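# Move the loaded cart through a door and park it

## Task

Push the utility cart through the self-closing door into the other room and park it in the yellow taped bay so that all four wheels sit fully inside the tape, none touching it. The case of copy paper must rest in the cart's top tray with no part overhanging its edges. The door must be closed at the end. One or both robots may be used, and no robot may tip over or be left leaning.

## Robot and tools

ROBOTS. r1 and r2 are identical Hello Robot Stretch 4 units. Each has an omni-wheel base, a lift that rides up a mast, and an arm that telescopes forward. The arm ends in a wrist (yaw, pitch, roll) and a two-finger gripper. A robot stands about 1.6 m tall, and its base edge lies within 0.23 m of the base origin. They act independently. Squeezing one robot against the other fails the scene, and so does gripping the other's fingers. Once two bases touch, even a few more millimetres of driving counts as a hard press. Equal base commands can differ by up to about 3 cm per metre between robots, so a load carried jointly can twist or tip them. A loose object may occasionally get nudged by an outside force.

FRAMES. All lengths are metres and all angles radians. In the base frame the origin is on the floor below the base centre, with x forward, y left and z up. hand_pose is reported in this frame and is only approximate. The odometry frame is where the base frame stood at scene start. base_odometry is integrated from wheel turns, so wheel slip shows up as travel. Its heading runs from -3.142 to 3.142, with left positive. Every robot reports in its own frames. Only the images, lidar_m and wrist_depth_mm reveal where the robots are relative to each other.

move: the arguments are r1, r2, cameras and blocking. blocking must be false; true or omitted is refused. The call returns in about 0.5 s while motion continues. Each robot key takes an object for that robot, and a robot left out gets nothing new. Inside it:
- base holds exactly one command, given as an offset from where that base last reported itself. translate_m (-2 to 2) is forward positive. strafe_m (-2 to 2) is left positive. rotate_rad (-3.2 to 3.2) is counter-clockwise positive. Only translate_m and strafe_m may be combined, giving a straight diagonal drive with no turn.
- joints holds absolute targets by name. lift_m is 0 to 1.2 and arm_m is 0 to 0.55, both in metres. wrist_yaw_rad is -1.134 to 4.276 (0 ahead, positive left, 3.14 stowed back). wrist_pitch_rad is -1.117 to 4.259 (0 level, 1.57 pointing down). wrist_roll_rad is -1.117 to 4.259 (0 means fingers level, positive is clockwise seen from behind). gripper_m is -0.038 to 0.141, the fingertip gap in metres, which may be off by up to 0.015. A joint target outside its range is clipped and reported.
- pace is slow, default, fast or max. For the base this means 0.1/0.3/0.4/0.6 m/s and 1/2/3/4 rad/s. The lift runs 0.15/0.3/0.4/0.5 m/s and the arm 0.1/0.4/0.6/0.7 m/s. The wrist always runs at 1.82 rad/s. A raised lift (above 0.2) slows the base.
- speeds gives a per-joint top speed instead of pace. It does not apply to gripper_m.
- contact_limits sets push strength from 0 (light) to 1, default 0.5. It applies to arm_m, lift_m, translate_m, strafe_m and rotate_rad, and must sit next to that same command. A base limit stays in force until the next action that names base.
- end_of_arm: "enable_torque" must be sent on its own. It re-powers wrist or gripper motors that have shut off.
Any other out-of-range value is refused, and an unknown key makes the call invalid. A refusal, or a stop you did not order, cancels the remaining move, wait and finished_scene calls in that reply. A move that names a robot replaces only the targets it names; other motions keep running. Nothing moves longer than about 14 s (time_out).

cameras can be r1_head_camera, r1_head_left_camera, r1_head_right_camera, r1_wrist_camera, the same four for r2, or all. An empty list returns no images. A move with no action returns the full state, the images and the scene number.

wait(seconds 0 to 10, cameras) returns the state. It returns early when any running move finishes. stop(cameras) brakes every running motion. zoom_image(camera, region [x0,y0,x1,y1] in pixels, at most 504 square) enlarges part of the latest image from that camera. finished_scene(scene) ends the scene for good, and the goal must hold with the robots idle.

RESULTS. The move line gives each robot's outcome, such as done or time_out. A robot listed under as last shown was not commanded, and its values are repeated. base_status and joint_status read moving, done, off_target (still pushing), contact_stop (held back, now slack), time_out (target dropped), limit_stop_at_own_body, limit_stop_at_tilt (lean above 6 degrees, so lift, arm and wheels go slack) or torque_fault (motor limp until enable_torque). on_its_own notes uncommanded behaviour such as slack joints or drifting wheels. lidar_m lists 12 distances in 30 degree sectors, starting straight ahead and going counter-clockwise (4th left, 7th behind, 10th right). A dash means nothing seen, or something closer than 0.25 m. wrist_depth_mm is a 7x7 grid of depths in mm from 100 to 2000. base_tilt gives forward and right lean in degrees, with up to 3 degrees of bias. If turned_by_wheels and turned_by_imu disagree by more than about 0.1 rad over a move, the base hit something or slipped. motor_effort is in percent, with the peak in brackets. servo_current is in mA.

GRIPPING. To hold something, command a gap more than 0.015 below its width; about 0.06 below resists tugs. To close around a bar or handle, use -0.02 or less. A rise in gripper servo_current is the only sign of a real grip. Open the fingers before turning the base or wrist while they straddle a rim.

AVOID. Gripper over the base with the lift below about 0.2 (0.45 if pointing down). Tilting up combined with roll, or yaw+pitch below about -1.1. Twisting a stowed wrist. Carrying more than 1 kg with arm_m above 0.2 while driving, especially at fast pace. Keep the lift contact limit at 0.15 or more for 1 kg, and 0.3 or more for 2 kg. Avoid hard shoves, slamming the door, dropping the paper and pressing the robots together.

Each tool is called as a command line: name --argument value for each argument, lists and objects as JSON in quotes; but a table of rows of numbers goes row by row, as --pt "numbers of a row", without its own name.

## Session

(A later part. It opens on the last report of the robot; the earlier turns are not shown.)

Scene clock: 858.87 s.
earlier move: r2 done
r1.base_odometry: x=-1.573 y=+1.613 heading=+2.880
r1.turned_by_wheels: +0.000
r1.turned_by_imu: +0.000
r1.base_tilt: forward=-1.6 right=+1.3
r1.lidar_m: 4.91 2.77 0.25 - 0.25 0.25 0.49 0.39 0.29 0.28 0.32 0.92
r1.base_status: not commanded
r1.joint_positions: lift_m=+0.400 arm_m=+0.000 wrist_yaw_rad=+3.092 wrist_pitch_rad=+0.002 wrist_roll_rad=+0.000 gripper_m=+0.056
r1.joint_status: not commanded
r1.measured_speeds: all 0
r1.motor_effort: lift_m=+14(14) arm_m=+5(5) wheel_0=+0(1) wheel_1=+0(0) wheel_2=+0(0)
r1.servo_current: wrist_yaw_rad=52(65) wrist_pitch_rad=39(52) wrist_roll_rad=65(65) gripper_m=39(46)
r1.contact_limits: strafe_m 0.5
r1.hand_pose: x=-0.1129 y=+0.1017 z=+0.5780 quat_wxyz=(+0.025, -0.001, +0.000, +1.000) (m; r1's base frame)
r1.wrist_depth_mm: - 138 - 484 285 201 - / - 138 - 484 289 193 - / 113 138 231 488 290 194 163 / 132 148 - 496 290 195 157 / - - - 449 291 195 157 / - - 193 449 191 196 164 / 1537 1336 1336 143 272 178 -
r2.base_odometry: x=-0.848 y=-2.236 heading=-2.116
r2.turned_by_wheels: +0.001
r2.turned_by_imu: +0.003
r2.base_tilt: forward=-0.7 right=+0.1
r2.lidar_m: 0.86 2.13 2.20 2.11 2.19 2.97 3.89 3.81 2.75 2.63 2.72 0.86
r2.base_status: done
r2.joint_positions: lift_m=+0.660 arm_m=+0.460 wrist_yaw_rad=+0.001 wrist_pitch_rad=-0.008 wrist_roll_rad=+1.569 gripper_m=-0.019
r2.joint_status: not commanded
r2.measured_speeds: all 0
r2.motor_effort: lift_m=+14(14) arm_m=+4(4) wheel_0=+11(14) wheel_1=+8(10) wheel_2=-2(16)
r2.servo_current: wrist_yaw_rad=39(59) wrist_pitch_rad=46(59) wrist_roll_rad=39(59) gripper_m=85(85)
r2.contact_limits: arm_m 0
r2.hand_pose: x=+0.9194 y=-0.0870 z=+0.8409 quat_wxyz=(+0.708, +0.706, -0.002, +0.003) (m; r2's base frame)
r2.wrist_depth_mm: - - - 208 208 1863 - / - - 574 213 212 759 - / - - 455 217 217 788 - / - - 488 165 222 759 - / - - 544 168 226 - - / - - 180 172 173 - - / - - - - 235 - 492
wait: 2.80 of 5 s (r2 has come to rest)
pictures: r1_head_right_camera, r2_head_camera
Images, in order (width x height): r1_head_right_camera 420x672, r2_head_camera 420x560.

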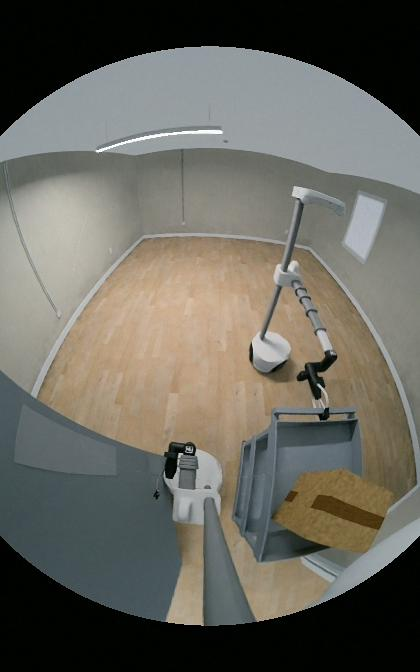

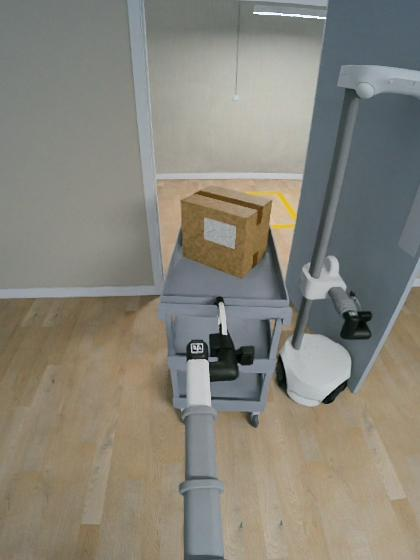

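move --blocking false --r2 '{"base":{"translate_m":0.3,"strafe_m":0.01},"pace":"slow"}'

wait --seconds 5 --cameras '["r2_head_camera","r1_head_right_camera"]'

Scene clock: 863.23 s.
move: r2 moving
r1: as last shown
r1.lidar_m: 4.90 2.81 0.25 - 0.25 0.25 0.47 0.39 0.31 0.27 0.32 0.91
r1.motor_effort: lift_m=+14(14) arm_m=+5(5) wheel_0=+0(0) wheel_1=+0(0) wheel_2=+0(0)
r1.servo_current: wrist_yaw_rad=52(65) wrist_pitch_rad=46(46) wrist_roll_rad=52(65) gripper_m=46(46)
r1.contact_limits: strafe_m 0.5
r1.wrist_depth_mm: - 138 - 484 286 202 - / - 138 - 488 289 193 - / 114 138 231 496 290 194 163 / 132 148 - 488 291 196 157 / - - - 452 290 196 157 / - - 194 452 191 196 163 / 1464 1336 1281 143 273 178 -
r2.base_odometry: x=-0.854 y=-2.247 heading=-2.115
r2.turned_by_wheels: +0.001
r2.turned_by_imu: +0.002
r2.base_tilt: forward=-0.7 right=+0.1
r2.lidar_m: 0.85 2.10 2.18 2.11 2.21 3.00 3.90 3.78 2.74 2.63 2.73 0.86
r2.base_status: translate_m moving; strafe_m moving
r2.joint_positions: lift_m=+0.660 arm_m=+0.460 wrist_yaw_rad=+0.001 wrist_pitch_rad=-0.008 wrist_roll_rad=+1.569 gripper_m=-0.019
r2.joint_status: not commanded
r2.measured_speeds: translate_m=+0.049 strafe_m=+0.002 rotate_rad=+0.002 lift_m=+0.000 arm_m=+0.000 wrist_yaw_rad=+0.000 wrist_pitch_rad=+0.000 wrist_roll_rad=+0.000
r2.motor_effort: lift_m=+14(14) arm_m=+4(4) wheel_0=+14(17) wheel_1=+9(10) wheel_2=-9(9)
r2.servo_current: wrist_yaw_rad=46(65) wrist_pitch_rad=46(52) wrist_roll_rad=52(52) gripper_m=72(78)
r2.contact_limits: arm_m 0
r2.hand_pose: x=+0.9194 y=-0.0870 z=+0.8409 quat_wxyz=(+0.708, +0.706, -0.002, +0.003) (m; r2's base frame)
r2.wrist_depth_mm: - - - 208 208 1808 - / - - 580 213 213 750 - / - - 459 216 216 788 - / - - 488 220 221 759 - / - - 544 211 225 831 - / - - 180 172 173 - - / - 136 - - 234 - 492
pictures: none

Scene clock: 867.00 s.
earlier move: r2 done
r1.base_odometry: x=-1.573 y=+1.613 heading=+2.880
r1.turned_by_wheels: +0.000
r1.turned_by_imu: +0.000
r1.base_tilt: forward=-1.5 right=+1.2
r1.lidar_m: 4.91 2.78 0.25 - 0.25 0.25 0.48 0.42 0.32 0.31 0.54 0.87
r1.base_status: not commanded
r1.joint_positions: lift_m=+0.400 arm_m=+0.000 wrist_yaw_rad=+3.092 wrist_pitch_rad=+0.002 wrist_roll_rad=+0.000 gripper_m=+0.056
r1.joint_status: not commanded
r1.measured_speeds: all 0
r1.motor_effort: lift_m=+14(14) arm_m=+5(5) wheel_0=+0(1) wheel_1=+0(0) wheel_2=+0(0)
r1.servo_current: wrist_yaw_rad=33(65) wrist_pitch_rad=39(46) wrist_roll_rad=52(72) gripper_m=39(52)
r1.contact_limits: strafe_m 0.5
r1.hand_pose: x=-0.1129 y=+0.1017 z=+0.5780 quat_wxyz=(+0.025, -0.001, +0.000, +1.000) (m; r1's base frame)
r1.wrist_depth_mm: - 138 - 484 285 201 - / - 138 - 484 289 193 - / 114 138 231 488 289 195 163 / 132 148 - 492 291 195 156 / - - - 449 293 196 158 / 1756 - 193 452 190 195 163 / 1464 676 1336 143 273 178 -
r2.base_odometry: x=-0.995 y=-2.497 heading=-2.116
r2.turned_by_wheels: +0.000
r2.turned_by_imu: +0.003
r2.base_tilt: forward=-0.7 right=+0.0
r2.lidar_m: 0.86 1.82 2.21 2.11 2.20 2.98 4.18 3.78 2.76 2.65 0.94 0.85
r2.base_status: done
r2.joint_positions: lift_m=+0.660 arm_m=+0.460 wrist_yaw_rad=+0.001 wrist_pitch_rad=-0.008 wrist_roll_rad=+1.569 gripper_m=-0.019
r2.joint_status: not commanded
r2.measured_speeds: all 0
r2.motor_effort: lift_m=+14(14) arm_m=+4(4) wheel_0=+7(17) wheel_1=+6(11) wheel_2=-5(10)
r2.servo_current: wrist_yaw_rad=46(65) wrist_pitch_rad=52(59) wrist_roll_rad=33(65) gripper_m=85(85)
r2.contact_limits: arm_m 0
r2.hand_pose: x=+0.9194 y=-0.0870 z=+0.8409 quat_wxyz=(+0.708, +0.706, -0.002, +0.003) (m; r2's base frame)
r2.wrist_depth_mm: - - - 145 195 723 - / - - 500 201 203 759 - / - 469 445 154 210 778 - / - - 508 160 217 831 - / - - 574 166 224 - - / - - 181 172 181 1863 535 / - - - - 240 - 455
wait: 3.77 of 5 s (r2 has come to rest)
pictures: r1_head_right_camera, r2_head_camera
Images, in order (width x height): r1_head_right_camera 420x672, r2_head_camera 420x560.

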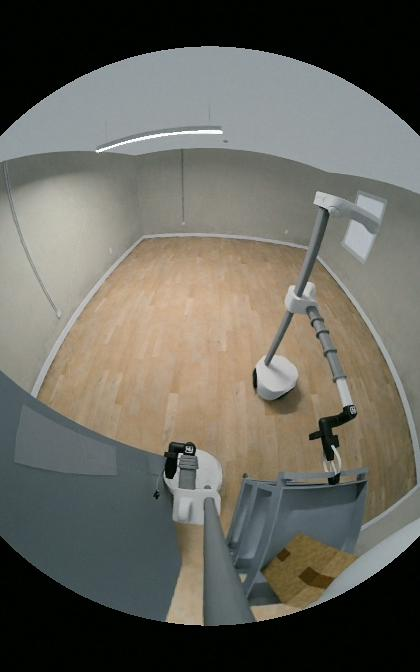

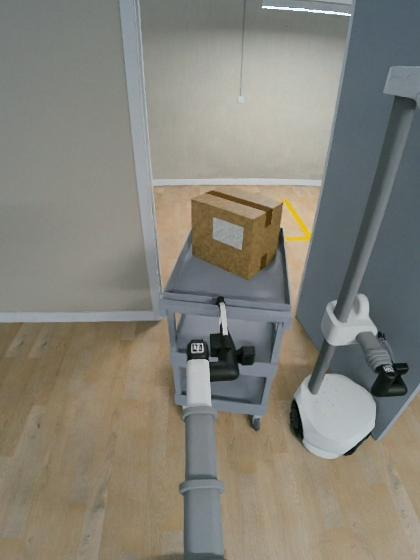

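move --blocking false --r2 '{"base":{"translate_m":0.28,"strafe_m":-0.08},"pace":"slow"}'

wait --seconds 5 --cameras '["r2_head_camera","r1_head_right_camera"]'

Scene clock: 871.17 s.
move: r2 moving
r1: as last shown
r1.base_tilt: forward=-1.6 right=+1.3
r1.lidar_m: 4.92 2.78 0.25 - 0.25 0.25 0.50 0.38 0.32 0.31 0.51 0.85
r1.servo_current: wrist_yaw_rad=52(52) wrist_pitch_rad=39(52) wrist_roll_rad=39(59) gripper_m=46(46)
r1.contact_limits: strafe_m 0.5
r1.wrist_depth_mm: - 137 - 484 285 201 - / - 138 - 488 287 193 - / 113 138 231 492 291 194 163 / 132 148 - 496 291 196 157 / - - - 445 291 195 157 / 1756 - 194 449 191 196 163 / 1464 691 1281 143 276 178 -
r2.base_odometry: x=-1.004 y=-2.506 heading=-2.115
r2.turned_by_wheels: +0.001
r2.turned_by_imu: +0.001
r2.base_tilt: forward=-0.7 right=+0.1
r2.lidar_m: 0.87 1.80 2.21 2.11 2.20 2.98 - 3.80 2.72 2.63 0.93 0.83
r2.base_status: translate_m moving; strafe_m moving
r2.joint_positions: lift_m=+0.660 arm_m=+0.460 wrist_yaw_rad=+0.001 wrist_pitch_rad=-0.008 wrist_roll_rad=+1.569 gripper_m=-0.019
r2.joint_status: not commanded
r2.measured_speeds: translate_m=+0.049 strafe_m=-0.014 rotate_rad=+0.001 lift_m=+0.000 arm_m=+0.000 wrist_yaw_rad=+0.000 wrist_pitch_rad=+0.000 wrist_roll_rad=+0.000
r2.motor_effort: lift_m=+14(14) arm_m=+4(4) wheel_0=+10(13) wheel_1=+6(7) wheel_2=-9(10)
r2.servo_current: wrist_yaw_rad=39(52) wrist_pitch_rad=52(59) wrist_roll_rad=52(59) gripper_m=85(85)
r2.contact_limits: arm_m 0
r2.hand_pose: x=+0.9194 y=-0.0870 z=+0.8409 quat_wxyz=(+0.708, +0.706, -0.002, +0.003) (m; r2's base frame)
r2.wrist_depth_mm: - - - 143 195 741 - / - - 500 199 202 750 - / - 466 442 153 208 778 - / - - 504 214 216 820 - / - - 580 165 224 - - / - - 181 172 181 1921 525 / - - - - 238 - 452
pictures: none

Scene clock: 874.83 s.
earlier move: r2 done
r1.base_odometry: x=-1.573 y=+1.613 heading=+2.880
r1.turned_by_wheels: +0.000
r1.turned_by_imu: +0.000
r1.base_tilt: forward=-1.6 right=+1.3
r1.lidar_m: 4.93 2.78 0.25 - 0.25 0.25 0.48 0.40 0.36 0.43 0.57 0.62
r1.base_status: not commanded
r1.joint_positions: lift_m=+0.400 arm_m=+0.000 wrist_yaw_rad=+3.092 wrist_pitch_rad=+0.002 wrist_roll_rad=+0.000 gripper_m=+0.056
r1.joint_status: not commanded
r1.measured_speeds: all 0
r1.motor_effort: lift_m=+14(14) arm_m=+5(5) wheel_0=+0(1) wheel_1=+0(0) wheel_2=+0(0)
r1.servo_current: wrist_yaw_rad=39(72) wrist_pitch_rad=46(52) wrist_roll_rad=39(65) gripper_m=46(52)
r1.contact_limits: strafe_m 0.5
r1.hand_pose: x=-0.1129 y=+0.1017 z=+0.5780 quat_wxyz=(+0.025, -0.001, +0.000, +1.000) (m; r1's base frame)
r1.wrist_depth_mm: - 137 - 488 286 202 - / - 138 - 484 289 193 - / 114 138 230 488 291 195 163 / 132 148 - 496 290 195 157 / 143 - - 449 293 196 157 / - - 194 449 191 195 164 / 1025 152 1308 143 274 178 -
r2.base_odometry: x=-1.208 y=-2.695 heading=-2.115
r2.turned_by_wheels: +0.000
r2.turned_by_imu: +0.004
r2.base_tilt: forward=-0.7 right=+0.0
r2.lidar_m: 0.84 1.53 2.11 2.17 2.28 3.10 - 3.66 2.65 2.56 0.63 0.63
r2.base_status: done
r2.joint_positions: lift_m=+0.660 arm_m=+0.460 wrist_yaw_rad=+0.001 wrist_pitch_rad=-0.008 wrist_roll_rad=+1.569 gripper_m=-0.019
r2.joint_status: not commanded
r2.measured_speeds: all 0
r2.motor_effort: lift_m=+14(14) arm_m=+3(4) wheel_0=+10(17) wheel_1=+6(10) wheel_2=-3(10)
r2.servo_current: wrist_yaw_rad=26(65) wrist_pitch_rad=52(59) wrist_roll_rad=52(59) gripper_m=85(85)
r2.contact_limits: arm_m 0
r2.hand_pose: x=+0.9194 y=-0.0870 z=+0.8409 quat_wxyz=(+0.708, +0.706, -0.002, +0.003) (m; r2's base frame)
r2.wrist_depth_mm: - - - 141 192 715 - / - - 484 198 200 750 - / - 473 445 152 207 788 - / - - 512 158 215 809 - / - - 585 164 224 - - / - - 181 172 182 1863 521 / - - - - 240 1537 469
wait: 3.67 of 5 s (r2 has come to rest)
pictures: r1_head_right_camera, r2_head_camera
Images, in order (width x height): r1_head_right_camera 420x672, r2_head_camera 420x560.

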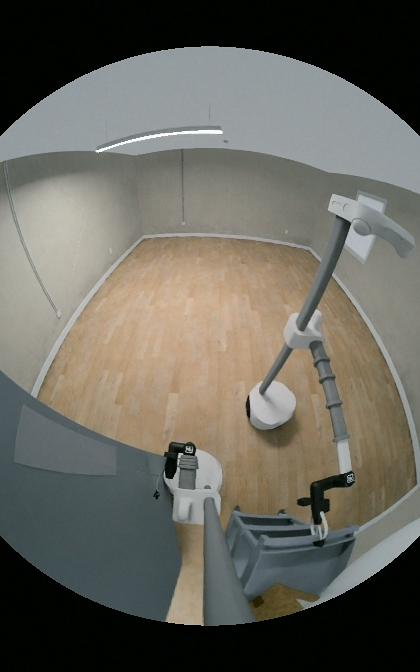

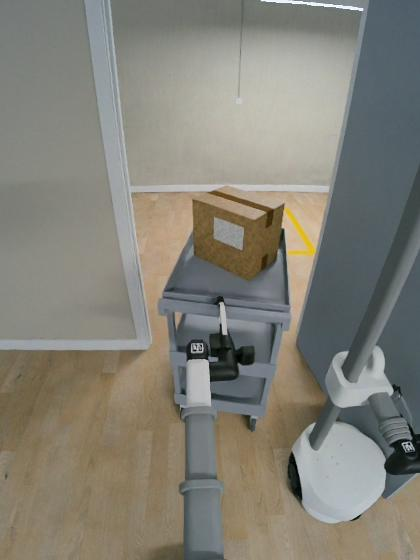

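move --blocking false --r2 '{"base":{"translate_m":0.2,"strafe_m":0.06},"pace":"slow"}'

wait --seconds 5 --cameras '["r2_head_camera","r1_head_right_camera","r2_head_right_camera"]'

Scene clock: 888.77 s.
move: r2 moving
r1: as last shown
r1.lidar_m: 4.92 2.80 0.25 - 0.25 0.26 0.50 0.39 0.38 0.45 0.59 0.61
r1.servo_current: wrist_yaw_rad=46(59) wrist_pitch_rad=46(46) wrist_roll_rad=33(65) gripper_m=46(46)
r1.contact_limits: strafe_m 0.5
r1.wrist_depth_mm: - 137 - 484 287 201 - / - 138 - 484 289 193 - / 113 138 231 492 290 195 163 / 132 148 - 492 291 195 157 / 144 - - 449 294 195 157 / - - 194 449 191 195 163 / 1042 152 1281 143 274 178 -
r2.base_odometry: x=-1.211 y=-2.708 heading=-2.114
r2.turned_by_wheels: +0.000
r2.turned_by_imu: +0.001
r2.base_tilt: forward=-0.7 right=+0.1
r2.lidar_m: 0.87 1.51 2.09 2.19 2.29 3.09 - 3.66 2.69 2.54 0.61 0.60
r2.base_status: translate_m moving; strafe_m moving
r2.joint_positions: lift_m=+0.660 arm_m=+0.460 wrist_yaw_rad=+0.001 wrist_pitch_rad=-0.008 wrist_roll_rad=+1.569 gripper_m=-0.019
r2.joint_status: not commanded
r2.measured_speeds: translate_m=+0.048 strafe_m=+0.015 rotate_rad=-0.001 lift_m=+0.000 arm_m=+0.000 wrist_yaw_rad=+0.000 wrist_pitch_rad=+0.000 wrist_roll_rad=+0.000
r2.motor_effort: lift_m=+14(14) arm_m=+4(4) wheel_0=+6(12) wheel_1=+10(10) wheel_2=-10(12)
r2.servo_current: wrist_yaw_rad=39(52) wrist_pitch_rad=52(59) wrist_roll_rad=52(59) gripper_m=78(85)
r2.contact_limits: arm_m 0
r2.hand_pose: x=+0.9194 y=-0.0870 z=+0.8409 quat_wxyz=(+0.708, +0.706, -0.002, +0.003) (m; r2's base frame)
r2.wrist_depth_mm: - - - 142 193 741 - / - - 492 198 201 759 - / - 473 445 153 208 778 - / - - 512 213 215 820 - / - - 591 164 224 - - / - - 181 172 181 1863 - / - - - - 239 1499 469
pictures: none

Scene clock: 891.60 s.
earlier move: r2 done
r1.base_odometry: x=-1.573 y=+1.613 heading=+2.880
r1.turned_by_wheels: +0.000
r1.turned_by_imu: +0.000
r1.base_tilt: forward=-1.6 right=+1.3
r1.lidar_m: 4.91 2.77 0.25 - 0.25 0.25 0.50 0.52 0.58 0.60 0.54 0.69
r1.base_status: not commanded
r1.joint_positions: lift_m=+0.400 arm_m=+0.000 wrist_yaw_rad=+3.092 wrist_pitch_rad=+0.002 wrist_roll_rad=+0.000 gripper_m=+0.056
r1.joint_status: not commanded
r1.measured_speeds: all 0
r1.motor_effort: lift_m=+14(14) arm_m=+5(5) wheel_0=+0(1) wheel_1=+0(1) wheel_2=+0(0)
r1.servo_current: wrist_yaw_rad=52(65) wrist_pitch_rad=46(52) wrist_roll_rad=39(65) gripper_m=39(46)
r1.contact_limits: strafe_m 0.5
r1.hand_pose: x=-0.1129 y=+0.1017 z=+0.5780 quat_wxyz=(+0.025, -0.001, +0.000, +1.000) (m; r1's base frame)
r1.wrist_depth_mm: - 138 - 484 286 200 - / - 138 - 484 289 193 - / 114 138 231 492 290 194 163 / 132 148 - 492 291 195 156 / - - - 449 291 195 157 / 1863 - 194 449 191 195 163 / - 151 1205 143 276 178 -
r2.base_odometry: x=-1.260 y=-2.897 heading=-2.116
r2.turned_by_wheels: -0.001
r2.turned_by_imu: -0.002
r2.base_tilt: forward=-0.7 right=+0.1
r2.lidar_m: 0.82 1.31 1.78 2.11 2.19 3.02 - 3.71 2.73 0.75 0.52 0.66
r2.base_status: done
r2.joint_positions: lift_m=+0.660 arm_m=+0.460 wrist_yaw_rad=-0.004 wrist_pitch_rad=-0.008 wrist_roll_rad=+1.569 gripper_m=-0.019
r2.joint_status: not commanded
r2.measured_speeds: all 0
r2.motor_effort: lift_m=+14(14) arm_m=+4(4) wheel_0=-2(12) wheel_1=+2(10) wheel_2=-11(16)
r2.servo_current: wrist_yaw_rad=52(59) wrist_pitch_rad=52(59) wrist_roll_rad=46(65) gripper_m=78(85)
r2.contact_limits: arm_m 0
r2.hand_pose: x=+0.9189 y=-0.0885 z=+0.8409 quat_wxyz=(+0.708, +0.706, -0.004, +0.002) (m; r2's base frame)
r2.wrist_depth_mm: - - 469 175 178 707 - / - 433 410 183 187 741 - / - - 449 193 196 759 - / - - 539 150 208 - - / - - - 158 222 - - / - - 181 172 181 1808 504 / - - - - 136 1618 1308
wait: 2.83 of 5 s (r2 has come to rest)
pictures: r1_head_right_camera, r2_head_camera, r2_head_right_camera
Images, in order (width x height): r1_head_right_camera 420x672, r2_head_camera 420x560, r2_head_right_camera 420x672.

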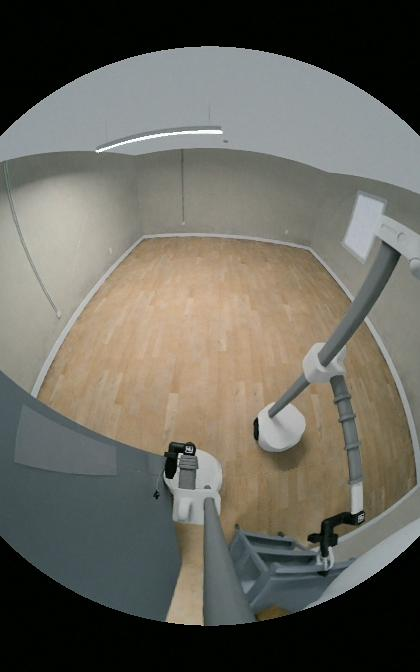

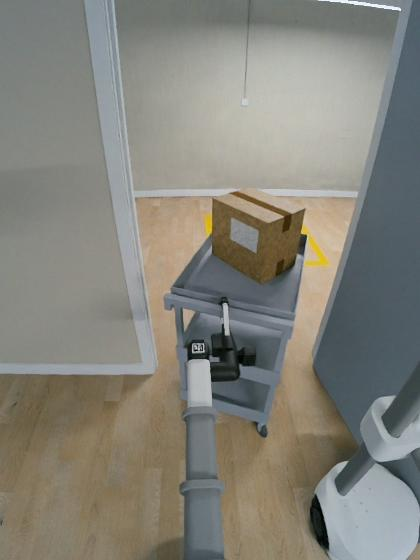

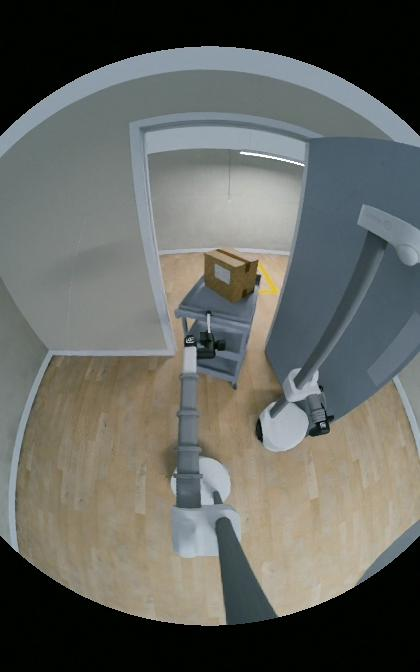

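move --blocking false --r2 '{"base":{"translate_m":0.3,"strafe_m":-0.07},"pace":"slow"}'

wait --seconds 5 --cameras '["r2_head_camera","r2_head_right_camera"]'

Scene clock: 897.03 s.
move: r2 moving
r1: as last shown
r1.lidar_m: 4.91 2.76 0.25 - 0.25 0.25 0.48 0.53 0.57 0.60 0.53 0.68
r1.motor_effort: lift_m=+14(14) arm_m=+5(5) wheel_0=+0(1) wheel_1=+0(0) wheel_2=+0(0)
r1.servo_current: wrist_yaw_rad=39(59) wrist_pitch_rad=39(46) wrist_roll_rad=52(59) gripper_m=46(52)
r1.contact_limits: strafe_m 0.5
r1.wrist_depth_mm: - 138 - 480 286 201 - / - 138 - 484 287 193 - / 113 138 230 492 289 195 163 / 132 148 - 496 291 196 156 / - - - 449 293 195 157 / 1808 - 194 449 191 196 163 / - 151 1255 143 273 178 -
r2.base_odometry: x=-1.269 y=-2.906 heading=-2.116
r2.turned_by_wheels: +0.000
r2.turned_by_imu: +0.000
r2.base_tilt: forward=-0.7 right=+0.0
r2.lidar_m: 0.83 1.31 1.75 2.13 2.24 3.04 - 3.77 2.75 0.70 0.54 0.66
r2.base_status: translate_m moving; strafe_m moving
r2.joint_positions: lift_m=+0.660 arm_m=+0.460 wrist_yaw_rad=-0.004 wrist_pitch_rad=-0.008 wrist_roll_rad=+1.569 gripper_m=-0.019
r2.joint_status: not commanded
r2.measured_speeds: translate_m=+0.048 strafe_m=-0.011 rotate_rad=+0.001 lift_m=+0.000 arm_m=+0.000 wrist_yaw_rad=+0.000 wrist_pitch_rad=+0.000 wrist_roll_rad=+0.000
r2.motor_effort: lift_m=+14(14) arm_m=+4(4) wheel_0=+6(6) wheel_1=+5(5) wheel_2=-12(16)
r2.servo_current: wrist_yaw_rad=59(59) wrist_pitch_rad=52(59) wrist_roll_rad=52(52) gripper_m=78(78)
r2.contact_limits: arm_m 0
r2.hand_pose: x=+0.9189 y=-0.0885 z=+0.8409 quat_wxyz=(+0.708, +0.706, -0.004, +0.002) (m; r2's base frame)
r2.wrist_depth_mm: - - 462 173 174 699 - / - 424 407 181 184 750 - / - - 449 191 195 - - / - - 539 148 206 - - / - - - 156 222 - - / - - 181 170 181 1756 500 / - - - - 136 1618 1308
pictures: none

Scene clock: 900.87 s.
earlier move: r2 done
r1.base_odometry: x=-1.573 y=+1.613 heading=+2.880
r1.turned_by_wheels: +0.000
r1.turned_by_imu: +0.000
r1.base_tilt: forward=-1.6 right=+1.3
r1.lidar_m: 4.91 2.75 0.25 - 0.25 0.25 0.48 0.72 0.57 0.38 0.42 3.94
r1.base_status: not commanded
r1.joint_positions: lift_m=+0.400 arm_m=+0.000 wrist_yaw_rad=+3.092 wrist_pitch_rad=+0.002 wrist_roll_rad=+0.000 gripper_m=+0.056
r1.joint_status: not commanded
r1.measured_speeds: all 0
r1.motor_effort: lift_m=+14(14) arm_m=+5(5) wheel_0=+0(1) wheel_1=+0(0) wheel_2=+0(0)
r1.servo_current: wrist_yaw_rad=33(78) wrist_pitch_rad=39(52) wrist_roll_rad=39(78) gripper_m=39(52)
r1.contact_limits: strafe_m 0.5
r1.hand_pose: x=-0.1129 y=+0.1017 z=+0.5780 quat_wxyz=(+0.025, -0.001, +0.000, +1.000) (m; r1's base frame)
r1.wrist_depth_mm: - 138 - 480 286 201 - / - 138 - 484 287 193 - / 113 138 229 488 291 195 163 / 132 148 1336 496 291 195 156 / 891 - - 445 293 196 157 / - - 193 449 191 196 163 / - 152 1229 143 274 178 -
r2.base_odometry: x=-1.475 y=-3.117 heading=-2.115
r2.turned_by_wheels: +0.001
r2.turned_by_imu: +0.004
r2.base_tilt: forward=-0.7 right=+0.1
r2.lidar_m: 0.79 1.03 1.38 2.19 2.29 3.13 - 3.64 2.64 0.39 0.39 0.80
r2.base_status: done
r2.joint_positions: lift_m=+0.660 arm_m=+0.460 wrist_yaw_rad=+0.001 wrist_pitch_rad=-0.008 wrist_roll_rad=+1.569 gripper_m=-0.019
r2.joint_status: not commanded
r2.measured_speeds: all 0
r2.motor_effort: lift_m=+14(15) arm_m=+4(4) wheel_0=+9(16) wheel_1=+7(10) wheel_2=-4(16)
r2.servo_current: wrist_yaw_rad=59(59) wrist_pitch_rad=52(65) wrist_roll_rad=39(59) gripper_m=72(85)
r2.contact_limits: arm_m 0
r2.hand_pose: x=+0.9193 y=-0.0872 z=+0.8409 quat_wxyz=(+0.708, +0.706, -0.003, +0.003) (m; r2's base frame)
r2.wrist_depth_mm: - 452 413 161 165 676 - / - 413 397 122 176 750 - / - - 459 132 189 - - / - - 569 142 203 - - / - - - 154 219 1921 - / - - 181 169 182 1756 500 / - - - - 253 1661 1255
wait: 3.83 of 5 s (r2 has come to rest)
pictures: r2_head_camera, r2_head_right_camera
Images, in order (width x height): r2_head_camera 420x560, r2_head_right_camera 420x672.

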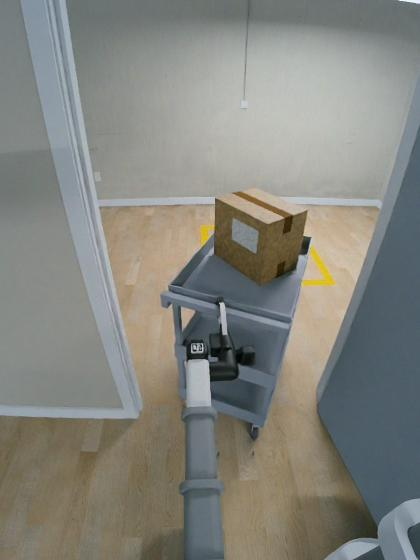

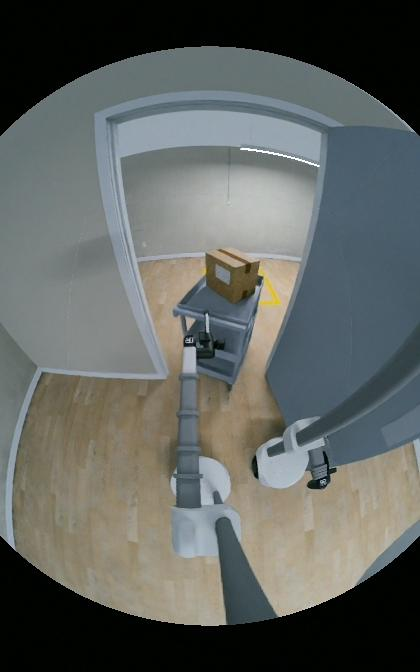

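move --blocking false --r2 '{"base":{"translate_m":0.35,"strafe_m":-0.03},"pace":"slow"}'

wait --seconds 6 --cameras '["r2_head_camera","r2_head_right_camera"]'

Scene clock: 906.70 s.
move: r2 moving
r1: as last shown
r1.lidar_m: 4.92 2.78 0.25 - 0.25 0.25 0.48 0.72 0.56 0.38 0.41 3.94
r1.servo_current: wrist_yaw_rad=52(59) wrist_pitch_rad=46(46) wrist_roll_rad=39(65) gripper_m=52(52)
r1.contact_limits: strafe_m 0.5
r1.wrist_depth_mm: - 138 - 480 286 201 - / - 138 - 488 290 193 - / 114 138 231 488 290 193 162 / 132 148 1336 492 293 196 157 / 878 - - 449 293 195 157 / - 1499 194 449 191 196 163 / - 163 1229 143 273 177 -
r2.base_odometry: x=-1.482 y=-3.128 heading=-2.114
r2.turned_by_wheels: +0.001
r2.turned_by_imu: +0.001
r2.base_tilt: forward=-0.7 right=+0.1
r2.lidar_m: 0.85 1.00 1.36 2.20 2.31 3.18 - 3.64 2.66 0.39 0.40 0.81
r2.base_status: translate_m moving; strafe_m moving
r2.joint_positions: lift_m=+0.660 arm_m=+0.460 wrist_yaw_rad=+0.001 wrist_pitch_rad=-0.008 wrist_roll_rad=+1.569 gripper_m=-0.019
r2.joint_status: not commanded
r2.measured_speeds: translate_m=+0.048 strafe_m=-0.004 rotate_rad=-0.003 lift_m=+0.000 arm_m=+0.000 wrist_yaw_rad=+0.000 wrist_pitch_rad=+0.000 wrist_roll_rad=+0.000
r2.motor_effort: lift_m=+14(14) arm_m=+4(4) wheel_0=+10(14) wheel_1=+6(10) wheel_2=-8(11)
r2.servo_current: wrist_yaw_rad=33(59) wrist_pitch_rad=52(59) wrist_roll_rad=46(52) gripper_m=72(78)
r2.contact_limits: arm_m 0
r2.hand_pose: x=+0.9193 y=-0.0872 z=+0.8409 quat_wxyz=(+0.708, +0.706, -0.003, +0.003) (m; r2's base frame)
r2.wrist_depth_mm: - 449 424 161 165 691 - / - 413 399 123 176 750 - / - - 459 131 188 - - / - - 574 142 202 - - / - - - 154 220 1863 - / - - 181 168 181 1756 496 / - - - - 254 1618 1229
pictures: none

Scene clock: 911.00 s.
earlier move: r2 done
r1.base_odometry: x=-1.573 y=+1.613 heading=+2.880
r1.turned_by_wheels: +0.000
r1.turned_by_imu: +0.000
r1.base_tilt: forward=-1.6 right=+1.3
r1.lidar_m: 4.92 2.78 0.25 - 0.25 0.25 0.47 0.75 0.39 0.42 2.89 3.91
r1.base_status: not commanded
r1.joint_positions: lift_m=+0.400 arm_m=+0.000 wrist_yaw_rad=+3.092 wrist_pitch_rad=+0.002 wrist_roll_rad=+0.000 gripper_m=+0.056
r1.joint_status: not commanded
r1.measured_speeds: all 0
r1.motor_effort: lift_m=+14(14) arm_m=+5(5) wheel_0=+0(1) wheel_1=+0(0) wheel_2=+0(0)
r1.servo_current: wrist_yaw_rad=65(72) wrist_pitch_rad=39(52) wrist_roll_rad=39(72) gripper_m=46(52)
r1.contact_limits: strafe_m 0.5
r1.hand_pose: x=-0.1129 y=+0.1017 z=+0.5780 quat_wxyz=(+0.025, -0.001, +0.000, +1.000) (m; r1's base frame)
r1.wrist_depth_mm: - 138 - 488 286 202 - / - 138 - 488 290 193 - / 114 138 226 492 290 195 163 / 132 148 1863 496 290 195 157 / - - - 500 291 195 157 / - - 190 452 191 196 163 / 1464 1160 1336 143 274 178 -
r2.base_odometry: x=-1.682 y=-3.401 heading=-2.115
r2.turned_by_wheels: -0.001
r2.turned_by_imu: -0.002
r2.base_tilt: forward=-0.7 right=+0.1
r2.lidar_m: 0.84 0.70 0.88 2.24 2.32 3.18 - 3.59 0.41 0.42 0.70 0.80
r2.base_status: done
r2.joint_positions: lift_m=+0.660 arm_m=+0.460 wrist_yaw_rad=-0.003 wrist_pitch_rad=-0.008 wrist_roll_rad=+1.569 gripper_m=-0.019
r2.joint_status: not commanded
r2.measured_speeds: all 0
r2.motor_effort: lift_m=+14(15) arm_m=+4(4) wheel_0=+0(14) wheel_1=+1(10) wheel_2=-10(15)
r2.servo_current: wrist_yaw_rad=39(65) wrist_pitch_rad=52(59) wrist_roll_rad=39(59) gripper_m=85(85)
r2.contact_limits: arm_m 0
r2.hand_pose: x=+0.9190 y=-0.0883 z=+0.8409 quat_wxyz=(+0.708, +0.706, -0.004, +0.002) (m; r2's base frame)
r2.wrist_depth_mm: - 410 392 107 158 683 - / - 421 379 117 170 741 - / - - 459 126 185 - - / - - 597 138 200 - - / - - - 151 220 1863 521 / - - 181 169 182 1756 480 / - - - - 137 1618 1255
wait: 4.30 of 6 s (r2 has come to rest)
pictures: r2_head_camera, r2_head_right_camera
Images, in order (width x height): r2_head_camera 420x560, r2_head_right_camera 420x672.

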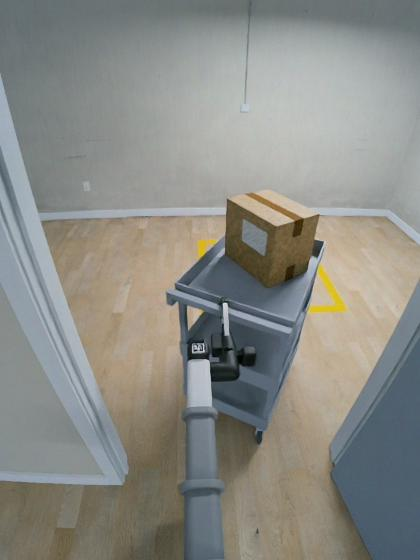

